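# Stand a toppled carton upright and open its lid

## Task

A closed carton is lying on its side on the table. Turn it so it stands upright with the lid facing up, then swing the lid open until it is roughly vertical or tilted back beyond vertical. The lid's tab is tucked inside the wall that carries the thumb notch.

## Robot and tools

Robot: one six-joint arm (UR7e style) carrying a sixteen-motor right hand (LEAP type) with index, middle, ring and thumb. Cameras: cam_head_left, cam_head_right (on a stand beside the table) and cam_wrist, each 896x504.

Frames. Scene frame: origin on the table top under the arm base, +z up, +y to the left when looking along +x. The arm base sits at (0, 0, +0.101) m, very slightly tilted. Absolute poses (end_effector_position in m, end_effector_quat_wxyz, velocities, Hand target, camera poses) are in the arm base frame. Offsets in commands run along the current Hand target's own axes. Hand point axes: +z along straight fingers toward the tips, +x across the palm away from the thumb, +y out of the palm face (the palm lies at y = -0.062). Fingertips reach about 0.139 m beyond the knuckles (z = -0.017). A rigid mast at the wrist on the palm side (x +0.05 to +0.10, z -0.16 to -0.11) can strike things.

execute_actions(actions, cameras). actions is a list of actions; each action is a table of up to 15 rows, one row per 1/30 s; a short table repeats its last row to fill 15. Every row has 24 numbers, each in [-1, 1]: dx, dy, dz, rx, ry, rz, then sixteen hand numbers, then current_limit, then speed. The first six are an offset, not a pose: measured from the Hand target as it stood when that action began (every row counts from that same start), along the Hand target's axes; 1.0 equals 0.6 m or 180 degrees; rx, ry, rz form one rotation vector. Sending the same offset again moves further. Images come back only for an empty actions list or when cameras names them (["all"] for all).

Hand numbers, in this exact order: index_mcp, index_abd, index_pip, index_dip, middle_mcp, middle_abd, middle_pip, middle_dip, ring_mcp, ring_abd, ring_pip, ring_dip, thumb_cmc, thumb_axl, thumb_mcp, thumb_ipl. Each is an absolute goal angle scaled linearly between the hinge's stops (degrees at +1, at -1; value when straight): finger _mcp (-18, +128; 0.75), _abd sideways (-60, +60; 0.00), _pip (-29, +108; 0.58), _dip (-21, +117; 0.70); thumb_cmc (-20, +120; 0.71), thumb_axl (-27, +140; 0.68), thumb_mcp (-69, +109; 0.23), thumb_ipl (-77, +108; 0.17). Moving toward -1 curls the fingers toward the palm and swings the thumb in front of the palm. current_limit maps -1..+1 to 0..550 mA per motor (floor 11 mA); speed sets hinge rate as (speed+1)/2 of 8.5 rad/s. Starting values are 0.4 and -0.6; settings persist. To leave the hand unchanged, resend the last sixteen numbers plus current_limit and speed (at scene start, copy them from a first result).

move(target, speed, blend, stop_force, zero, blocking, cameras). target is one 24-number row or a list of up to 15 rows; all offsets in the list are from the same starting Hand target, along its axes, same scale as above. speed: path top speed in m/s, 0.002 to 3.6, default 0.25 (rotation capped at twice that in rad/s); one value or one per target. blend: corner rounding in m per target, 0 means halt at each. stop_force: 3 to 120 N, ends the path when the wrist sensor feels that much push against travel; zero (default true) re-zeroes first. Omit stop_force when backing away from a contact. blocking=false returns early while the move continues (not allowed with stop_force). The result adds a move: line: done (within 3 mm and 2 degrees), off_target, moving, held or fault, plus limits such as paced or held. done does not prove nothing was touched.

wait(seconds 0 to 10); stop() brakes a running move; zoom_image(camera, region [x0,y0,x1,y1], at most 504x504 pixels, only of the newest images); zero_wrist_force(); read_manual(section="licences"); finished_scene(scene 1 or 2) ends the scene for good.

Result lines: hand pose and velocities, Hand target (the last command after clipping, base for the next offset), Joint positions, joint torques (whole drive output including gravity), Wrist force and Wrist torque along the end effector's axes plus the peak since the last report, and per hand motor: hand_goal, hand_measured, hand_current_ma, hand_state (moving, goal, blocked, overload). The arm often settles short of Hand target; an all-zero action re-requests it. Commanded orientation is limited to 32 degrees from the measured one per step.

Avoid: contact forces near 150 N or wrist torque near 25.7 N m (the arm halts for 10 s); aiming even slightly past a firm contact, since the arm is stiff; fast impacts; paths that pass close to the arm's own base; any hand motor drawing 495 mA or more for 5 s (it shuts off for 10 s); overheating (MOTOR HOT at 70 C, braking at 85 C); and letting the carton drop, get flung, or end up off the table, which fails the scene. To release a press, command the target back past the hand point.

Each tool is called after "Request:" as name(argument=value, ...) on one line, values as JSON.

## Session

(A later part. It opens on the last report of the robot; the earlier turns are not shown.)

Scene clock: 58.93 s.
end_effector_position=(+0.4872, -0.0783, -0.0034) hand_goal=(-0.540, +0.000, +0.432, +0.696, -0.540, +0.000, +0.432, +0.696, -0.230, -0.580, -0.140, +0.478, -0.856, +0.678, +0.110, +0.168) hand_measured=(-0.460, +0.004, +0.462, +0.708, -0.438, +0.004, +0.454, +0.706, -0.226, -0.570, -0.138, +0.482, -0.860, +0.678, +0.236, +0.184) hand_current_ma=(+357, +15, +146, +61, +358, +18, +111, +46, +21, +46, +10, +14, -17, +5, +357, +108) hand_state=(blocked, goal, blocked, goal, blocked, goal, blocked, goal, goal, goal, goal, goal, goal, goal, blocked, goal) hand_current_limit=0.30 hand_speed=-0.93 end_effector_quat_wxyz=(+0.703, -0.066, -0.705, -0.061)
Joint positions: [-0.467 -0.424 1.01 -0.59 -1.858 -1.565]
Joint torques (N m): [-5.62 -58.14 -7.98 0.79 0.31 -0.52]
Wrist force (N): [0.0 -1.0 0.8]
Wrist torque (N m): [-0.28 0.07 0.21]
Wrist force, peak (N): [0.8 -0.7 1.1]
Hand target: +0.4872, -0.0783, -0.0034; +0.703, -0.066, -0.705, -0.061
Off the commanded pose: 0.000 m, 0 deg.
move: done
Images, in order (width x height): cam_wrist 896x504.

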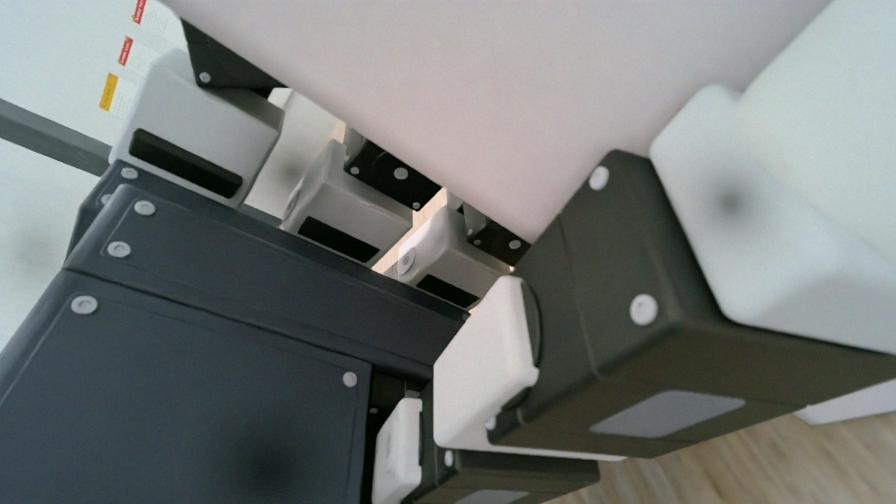

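Request:
execute_actions(actions=[])

Request:
zoom_image(camera="cam_head_left", region=[435, 295, 505, 365])

Request:
zoom_image(camera="cam_head_right", region=[435, 295, 505, 365])

Request:
zoom_image(camera="cam_wrist", region=[100, 0, 350, 180])

Scene clock: 59.07 s.
end_effector_position=(+0.4872, -0.0783, -0.0034) hand_goal=(-0.540, +0.000, +0.432, +0.696, -0.540, +0.000, +0.432, +0.696, -0.230, -0.580, -0.140, +0.478, -0.856, +0.678, +0.110, +0.168) hand_measured=(-0.460, +0.004, +0.462, +0.708, -0.438, +0.004, +0.454, +0.706, -0.226, -0.570, -0.138, +0.482, -0.860, +0.678, +0.236, +0.184) hand_current_ma=(+358, +15, +146, +61, +358, +18, +111, +46, +21, +46, +10, +14, -17, +5, +357, +108) hand_state=(blocked, goal, blocked, goal, blocked, goal, blocked, goal, goal, goal, goal, goal, goal, goal, blocked, goal) hand_current_limit=0.30 hand_speed=-0.93 end_effector_quat_wxyz=(+0.703, -0.066, -0.705, -0.061)
Joint positions: [-0.467 -0.424 1.01 -0.59 -1.858 -1.565]
Joint velocities: within noise
Joint torques (N m): [-5.48 -58.2 -8.18 0.82 0.32 -0.58]
Motor temperatures (°C): [31 30 21 27 32 39]
Wrist force (N): [-0.2 -0.8 0.9]
Wrist torque (N m): [-0.26 0.10 0.20]
Wrist force, peak (N): [-0.2 -0.8 0.9]
Hand target: +0.4872, -0.0783, -0.0034; +0.703, -0.066, -0.705, -0.061
Off the commanded pose: 0.000 m, 0 deg.

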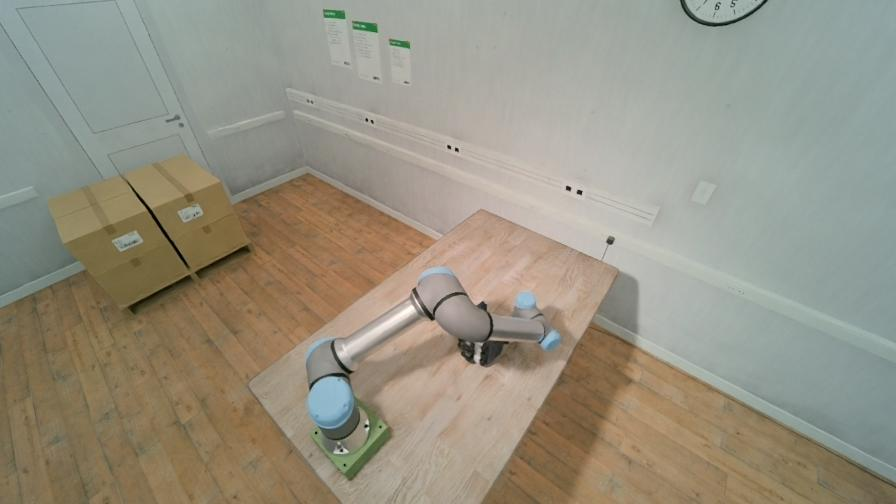

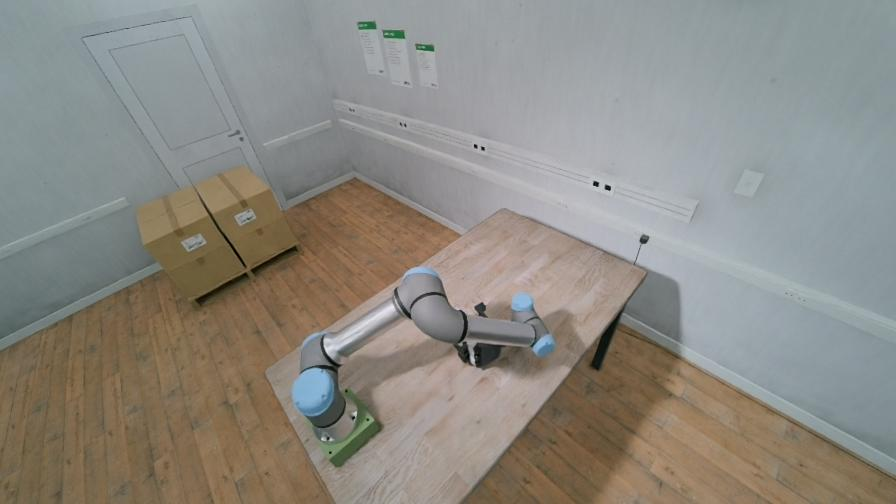

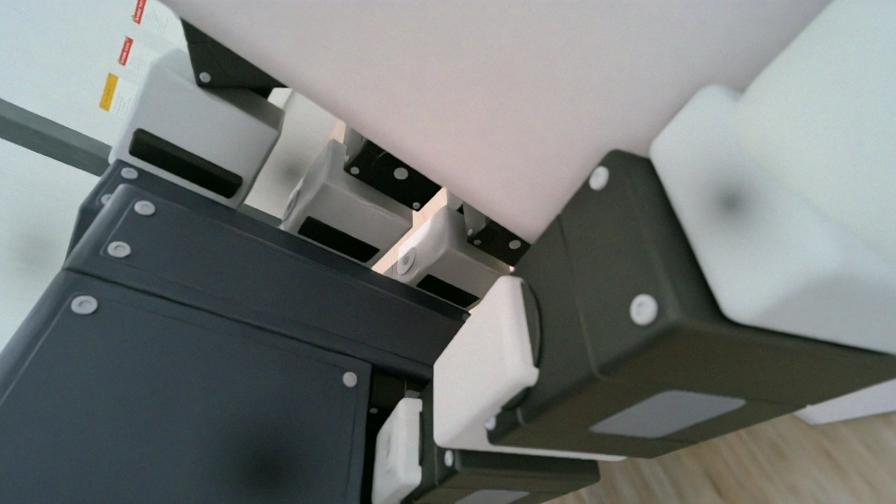

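Scaled by 7.200 from the camera's 896x504 image, which has a finer 1280x720 frame.

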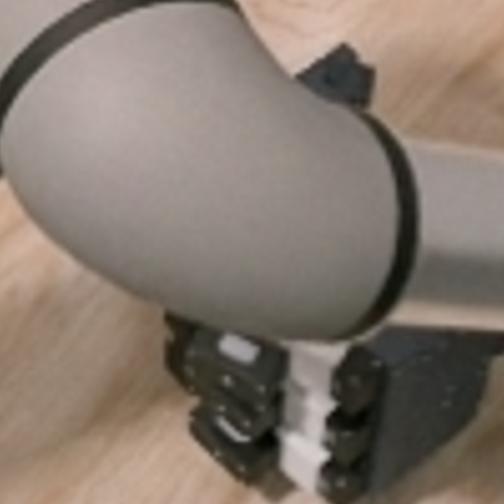

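Scaled by 7.200 from the camera's 896x504 image, which has a finer 1280x720 frame.

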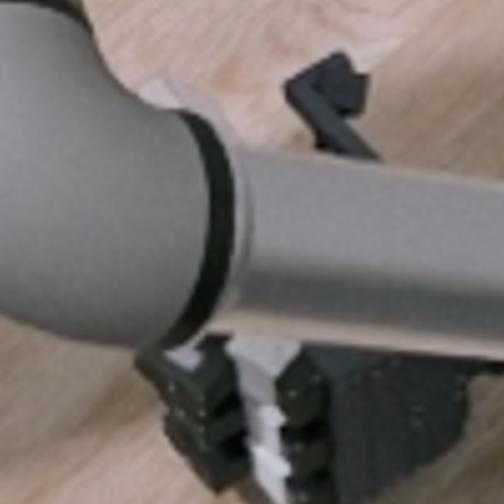

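Scaled by 2.016 from the camera's 896x504 image, which has a finer 1280x720 frame.

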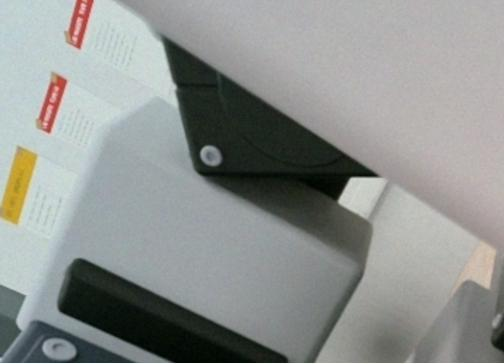

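Request:
move(target=[0,0,0,0,0,0,-0.54,0,0.431,0.696,-0.54,0,0.431,0.696,-0.35,-0.75,-0.14,0.478,-0.857,0.678,0.11,0.168,0.3,-0.9])

Request:
move(target=[0,0,0,0,0,0,-0.54,0,0.431,0.696,-0.54,0,0.431,0.696,-0.68,-0.75,-0.14,0.478,-0.857,0.678,0.11,0.168,0.3,-0.9], cameras=["cam_wrist","cam_head_right","cam_head_left"])

Request:
zoom_image(camera="cam_head_right", region=[435, 295, 505, 365])

Request:
zoom_image(camera="cam_wrist", region=[50, 0, 350, 180])

Scene clock: 59.90 s.
end_effector_position=(+0.4872, -0.0783, -0.0034) hand_goal=(-0.540, +0.000, +0.432, +0.696, -0.540, +0.000, +0.432, +0.696, -0.350, -0.750, -0.140, +0.478, -0.856, +0.678, +0.110, +0.168) hand_measured=(-0.460, +0.004, +0.462, +0.708, -0.438, +0.004, +0.454, +0.706, -0.346, -0.740, -0.138, +0.482, -0.860, +0.678, +0.236, +0.184) hand_current_ma=(+357, +15, +146, +61, +357, +18, +111, +46, +25, +40, +10, +14, -17, +5, +357, +108) hand_state=(blocked, goal, blocked, goal, blocked, goal, blocked, goal, goal, goal, goal, goal, goal, goal, blocked, goal) hand_current_limit=0.30 hand_speed=-0.90 end_effector_quat_wxyz=(+0.703, -0.066, -0.705, -0.061)
Joint positions: [-0.467 -0.424 1.01 -0.59 -1.858 -1.565]
Joint torques (N m): [-4.9 -57.29 -7.76 0.79 0.54 -0.71]
Wrist force (N): [0.0 -1.0 0.8]
Wrist torque (N m): [-0.27 0.09 0.20]
Wrist force, peak (N): [-0.4 -1.1 0.9]
Hand target: +0.4872, -0.0783, -0.0034; +0.703, -0.066, -0.705, -0.061
Off the commanded pose: 0.000 m, 0 deg.
move: done

Scene clock: 61.13 s.
end_effector_position=(+0.4872, -0.0783, -0.0034) hand_goal=(-0.540, +0.000, +0.432, +0.696, -0.540, +0.000, +0.432, +0.696, -0.680, -0.750, -0.140, +0.478, -0.856, +0.678, +0.110, +0.168) hand_measured=(-0.460, +0.004, +0.462, +0.708, -0.438, +0.004, +0.454, +0.706, -0.678, -0.742, -0.138, +0.480, -0.860, +0.678, +0.236, +0.184) hand_current_ma=(+357, +15, +146, +61, +357, +18, +111, +46, +14, +35, +7, +13, -17, +5, +357, +108) hand_state=(blocked, goal, blocked, goal, blocked, goal, blocked, goal, goal, goal, goal, goal, goal, goal, blocked, goal) hand_current_limit=0.30 hand_speed=-0.90 end_effector_quat_wxyz=(+0.703, -0.066, -0.705, -0.061)
Joint positions: [-0.467 -0.424 1.01 -0.59 -1.858 -1.565]
Joint torques (N m): [-4.08 -56.48 -8.36 0.76 0.8 -0.99]
Wrist force (N): [-0.1 -0.9 0.8]
Wrist torque (N m): [-0.25 0.13 0.19]
Wrist force, peak (N): [-0.1 -1.1 0.8]
Hand target: +0.4872, -0.0783, -0.0034; +0.703, -0.066, -0.705, -0.061
Off the commanded pose: 0.000 m, 0 deg.
move: done

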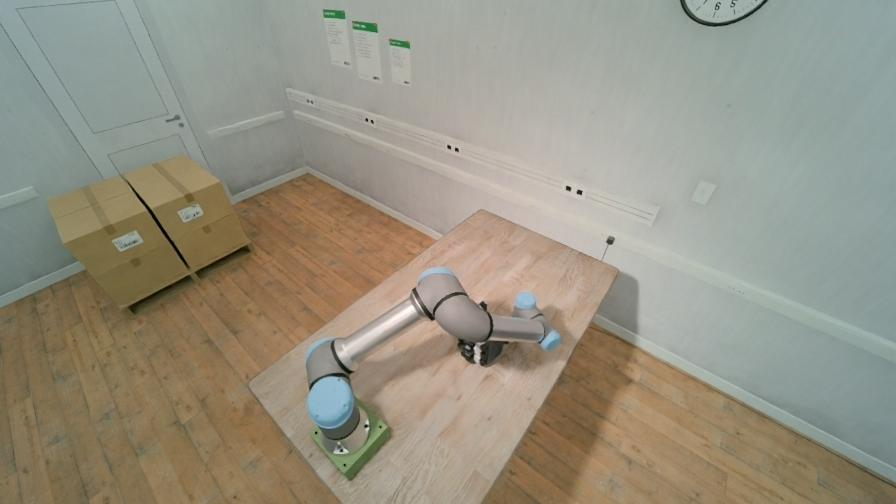

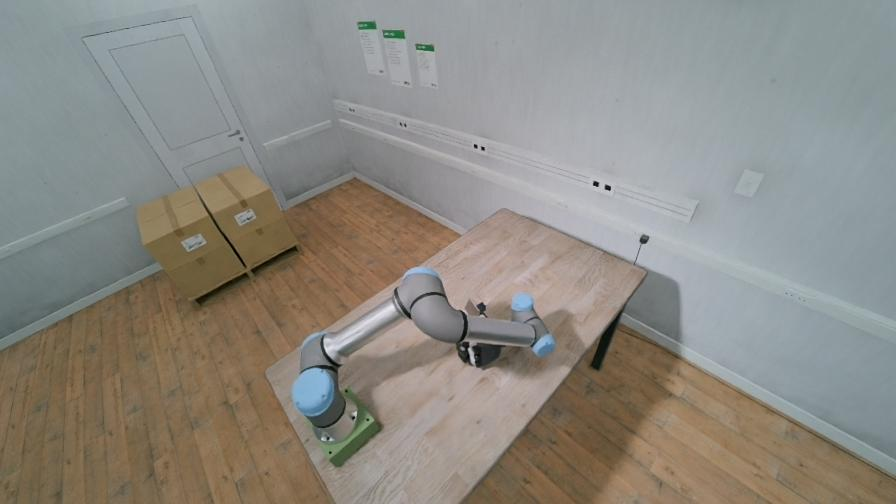

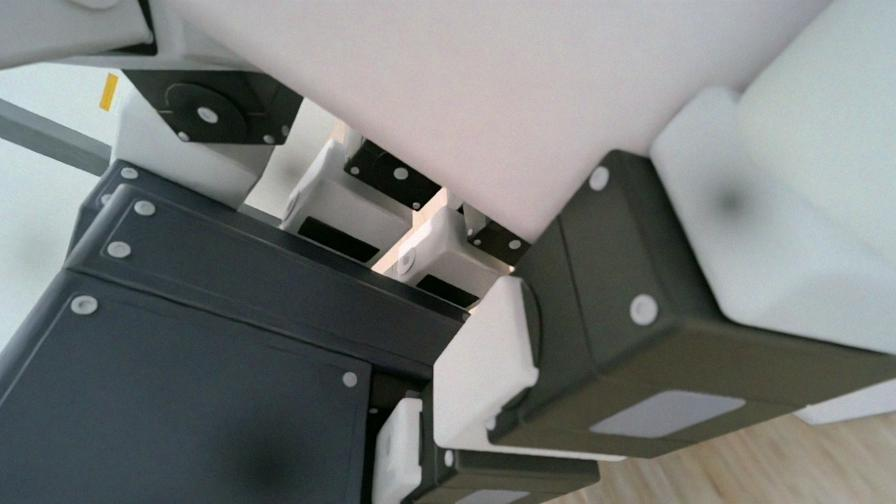

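Scaled by 7.200 from the camera's 896x504 image, which has a finer 1280x720 frame.

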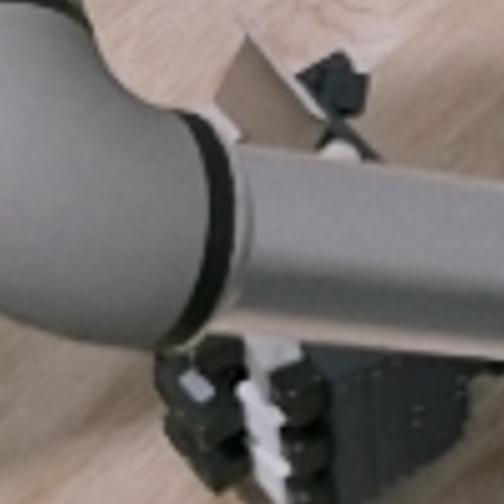

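Scaled by 1.680 from the camera's 896x504 image, which has a finer 1280x720 frame.

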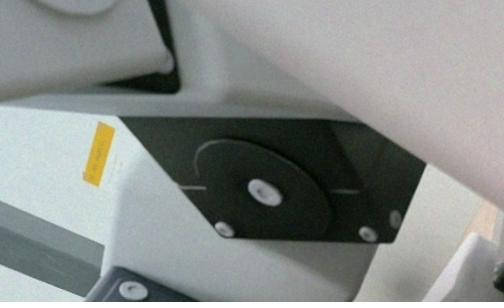

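Request:
move(target=[0,0,0,0,0,0,-0.54,0,0.431,0.696,-0.54,0,0.431,0.696,-0.1,-0.75,0.2,0.6,-0.857,0.678,0.11,0.168,0.3,-0.8])

Request:
move(target=[0,0,0,0,0,0,-0.25,0,0.431,0.696,-0.25,0,0.431,0.696,-0.1,-0.4,0.3,0.6,-0.857,0.678,0.37,0.168,0.3,-0.9], cameras=["cam_wrist","cam_head_right"])

Request:
zoom_image(camera="cam_head_right", region=[435, 295, 505, 365])

Scene clock: 62.43 s.
end_effector_position=(+0.4872, -0.0783, -0.0034) hand_goal=(-0.540, +0.000, +0.432, +0.696, -0.540, +0.000, +0.432, +0.696, -0.100, -0.750, +0.200, +0.600, -0.856, +0.678, +0.110, +0.168) hand_measured=(-0.460, +0.004, +0.462, +0.708, -0.438, +0.004, +0.454, +0.706, -0.102, -0.742, +0.196, +0.596, -0.860, +0.678, +0.236, +0.184) hand_current_ma=(+357, +15, +146, +61, +358, +18, +111, +46, -13, +35, -18, -16, -17, +5, +357, +108) hand_state=(blocked, goal, blocked, goal, blocked, goal, blocked, goal, goal, goal, goal, goal, goal, goal, blocked, goal) hand_current_limit=0.30 hand_speed=-0.80 end_effector_quat_wxyz=(+0.703, -0.066, -0.705, -0.061)
Joint positions: [-0.467 -0.424 1.01 -0.59 -1.858 -1.565]
Joint torques (N m): [-3.43 -56.14 -8.48 0.75 1.06 -1.01]
Wrist force (N): [-0.1 -0.9 0.8]
Wrist torque (N m): [-0.25 0.08 0.19]
Wrist force, peak (N): [-0.1 -1.1 1.0]
Hand target: +0.4872, -0.0783, -0.0034; +0.703, -0.066, -0.705, -0.061
Off the commanded pose: 0.000 m, 0 deg.
move: done

Scene clock: 63.57 s.
end_effector_position=(+0.4872, -0.0783, -0.0034) hand_goal=(-0.250, +0.000, +0.432, +0.696, -0.250, +0.000, +0.432, +0.696, -0.100, -0.400, +0.300, +0.600, -0.856, +0.678, +0.370, +0.168) hand_measured=(-0.252, +0.004, +0.436, +0.698, -0.252, +0.004, +0.436, +0.698, -0.102, -0.398, +0.296, +0.596, -0.850, +0.678, +0.368, +0.170) hand_current_ma=(-13, +16, +14, +13, -14, +18, +15, +14, -13, +4, -16, -16, +29, +5, -11, +13) hand_state=(goal, goal, goal, goal, goal, goal, goal, goal, goal, goal, goal, goal, goal, goal, goal, goal) hand_current_limit=0.30 hand_speed=-0.90 end_effector_quat_wxyz=(+0.703, -0.066, -0.705, -0.061)
Joint positions: [-0.467 -0.424 1.01 -0.59 -1.858 -1.565]
Joint torques (N m): [-2.99 -54.9 -9.04 0.88 1.1 -1.07]
Wrist force (N): [-0.4 -0.9 0.5]
Wrist torque (N m): [-0.24 0.06 0.21]
Wrist force, peak (N): [-0.5 -0.9 0.8]
Hand target: +0.4872, -0.0783, -0.0034; +0.703, -0.066, -0.705, -0.061
Off the commanded pose: 0.000 m, 0 deg.
move: done
Images, in order (width x height): cam_head_right 896x504, cam_wrist 896x504.

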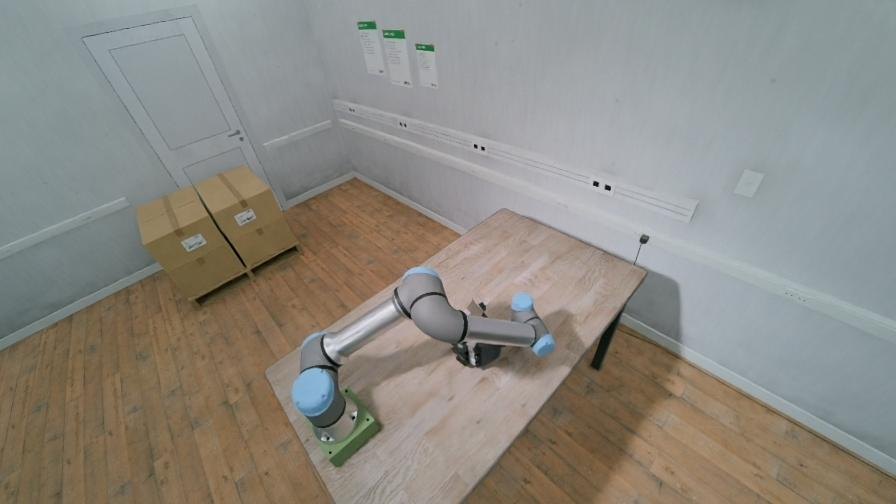

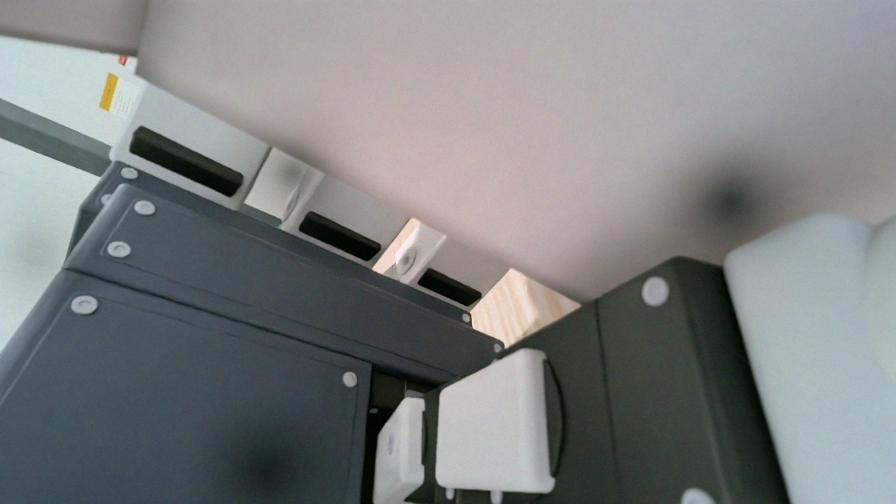

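Scaled by 7.200 from the camera's 896x504 image, which has a finer 1280x720 frame.

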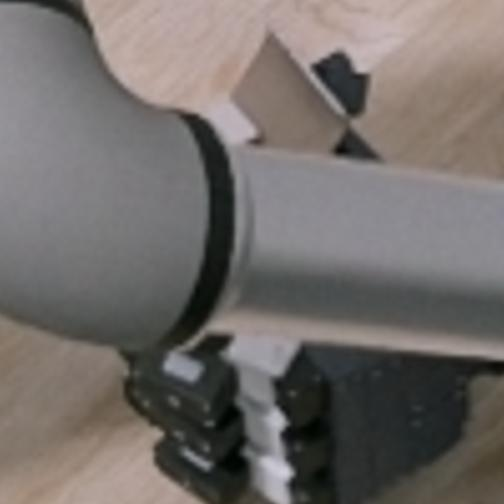

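Request:
move(target=[[0,0,-0.015,0,0,0,-0.22,0,0.431,0.696,-0.22,0,0.431,0.696,-0.1,-0.4,0.3,0.6,-0.857,0.678,0.4,0.168,0.3,-0.9],[0,-0.24,-0.015,0,0,0,-0.22,0,0.431,0.696,-0.22,0,0.431,0.696,-0.1,-0.4,0.3,0.6,-0.857,0.678,0.4,0.168,0.3,-0.9]], speed=[0.05,0.12], blend=[0.001,0], cameras=["cam_head_left","cam_head_right","cam_wrist"])

Request:
zoom_image(camera="cam_head_right", region=[435, 285, 515, 365])

Request:
zoom_image(camera="cam_head_left", region=[435, 285, 515, 365])

Scene clock: 65.50 s.
end_effector_position=(+0.4703, -0.2215, -0.0025) hand_goal=(-0.220, +0.000, +0.432, +0.696, -0.220, +0.000, +0.432, +0.696, -0.100, -0.400, +0.300, +0.600, -0.856, +0.678, +0.400, +0.168) hand_measured=(-0.222, +0.004, +0.434, +0.698, -0.222, +0.004, +0.434, +0.698, -0.102, -0.398, +0.296, +0.596, -0.850, +0.678, +0.398, +0.170) hand_current_ma=(-11, +16, +13, +12, -12, +18, +14, +14, -10, +5, -15, -15, +29, +5, -10, +13) hand_state=(goal, goal, goal, goal, goal, goal, goal, goal, goal, goal, goal, goal, goal, goal, goal, goal) hand_current_limit=0.30 hand_speed=-0.90 end_effector_quat_wxyz=(+0.703, -0.066, -0.705, -0.061)
Joint positions: [-0.646 -0.328 0.8 -0.475 -2.036 -1.566]
Joint torques (N m): [-4.63 -63.43 -19.03 1.05 -0.18 0.61]
Wrist force (N): [-0.2 -0.7 0.4]
Wrist torque (N m): [-0.22 0.04 0.29]
Wrist force, peak (N): [-0.3 -2.5 0.4]
Hand target: +0.4703, -0.2215, -0.0025; +0.703, -0.066, -0.705, -0.061
Off the commanded pose: 0.000 m, 0 deg.
move: done

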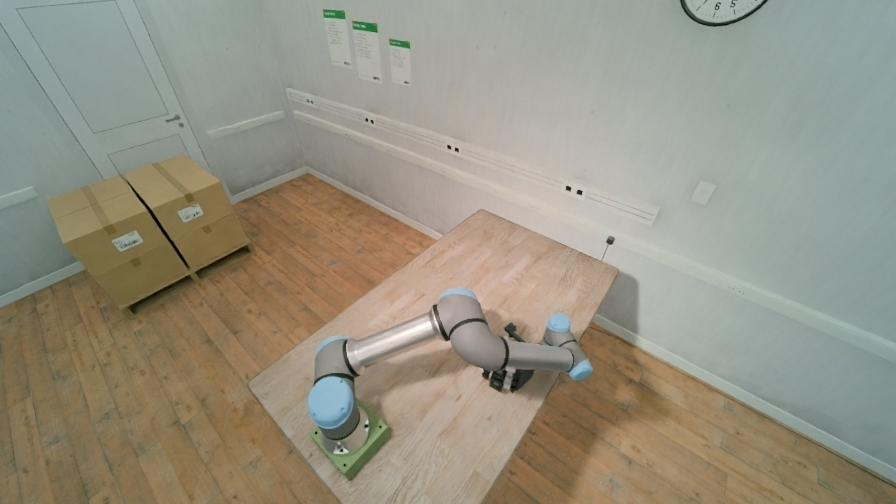

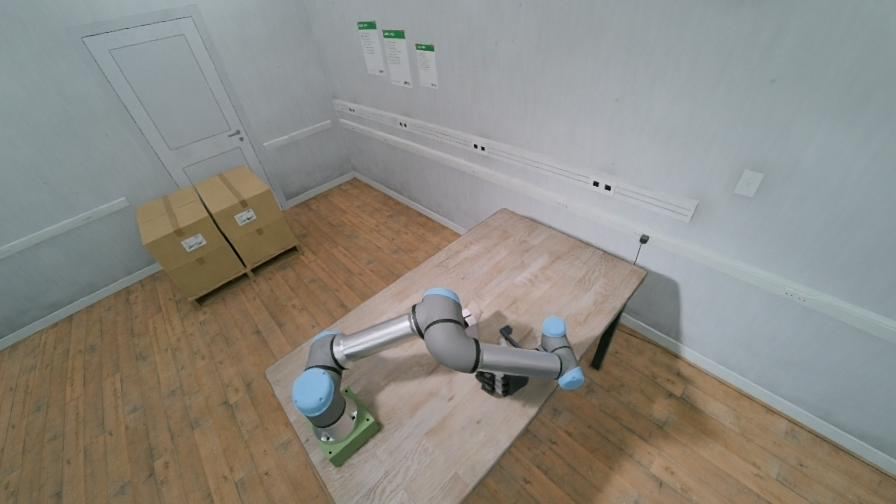

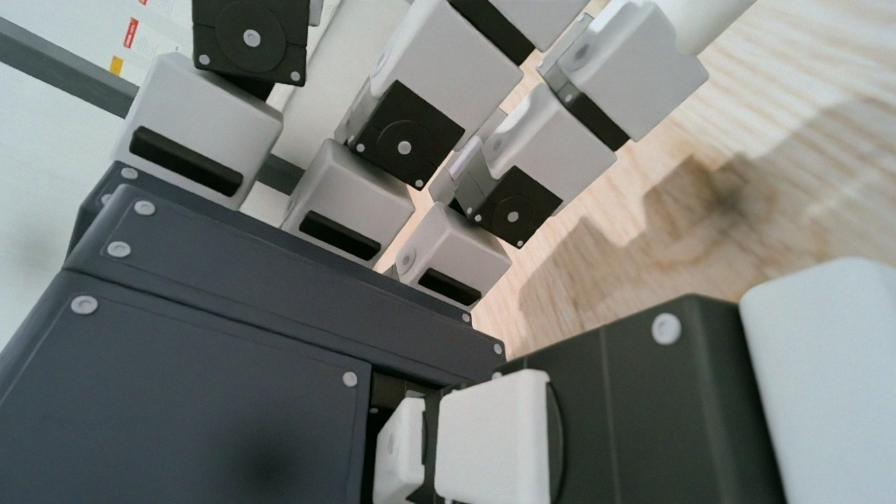

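Scaled by 6.300 from the camera's 896x504 image, which has a finer 1280x720 frame.

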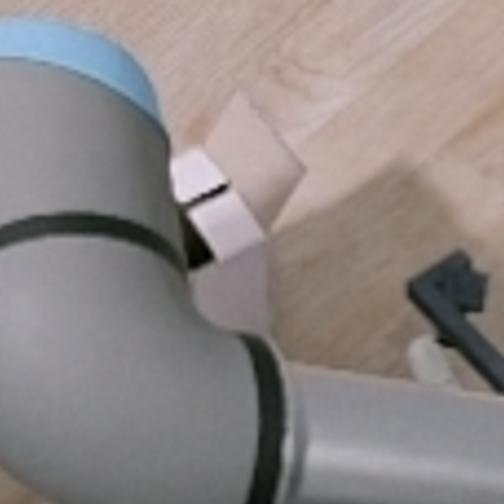

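Scaled by 6.300 from the camera's 896x504 image, which has a finer 1280x720 frame.

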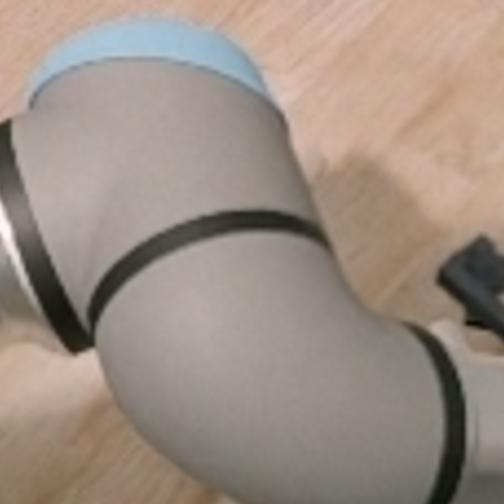

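Request:
finished_scene(scene=2)

The scene is finished: the task was done.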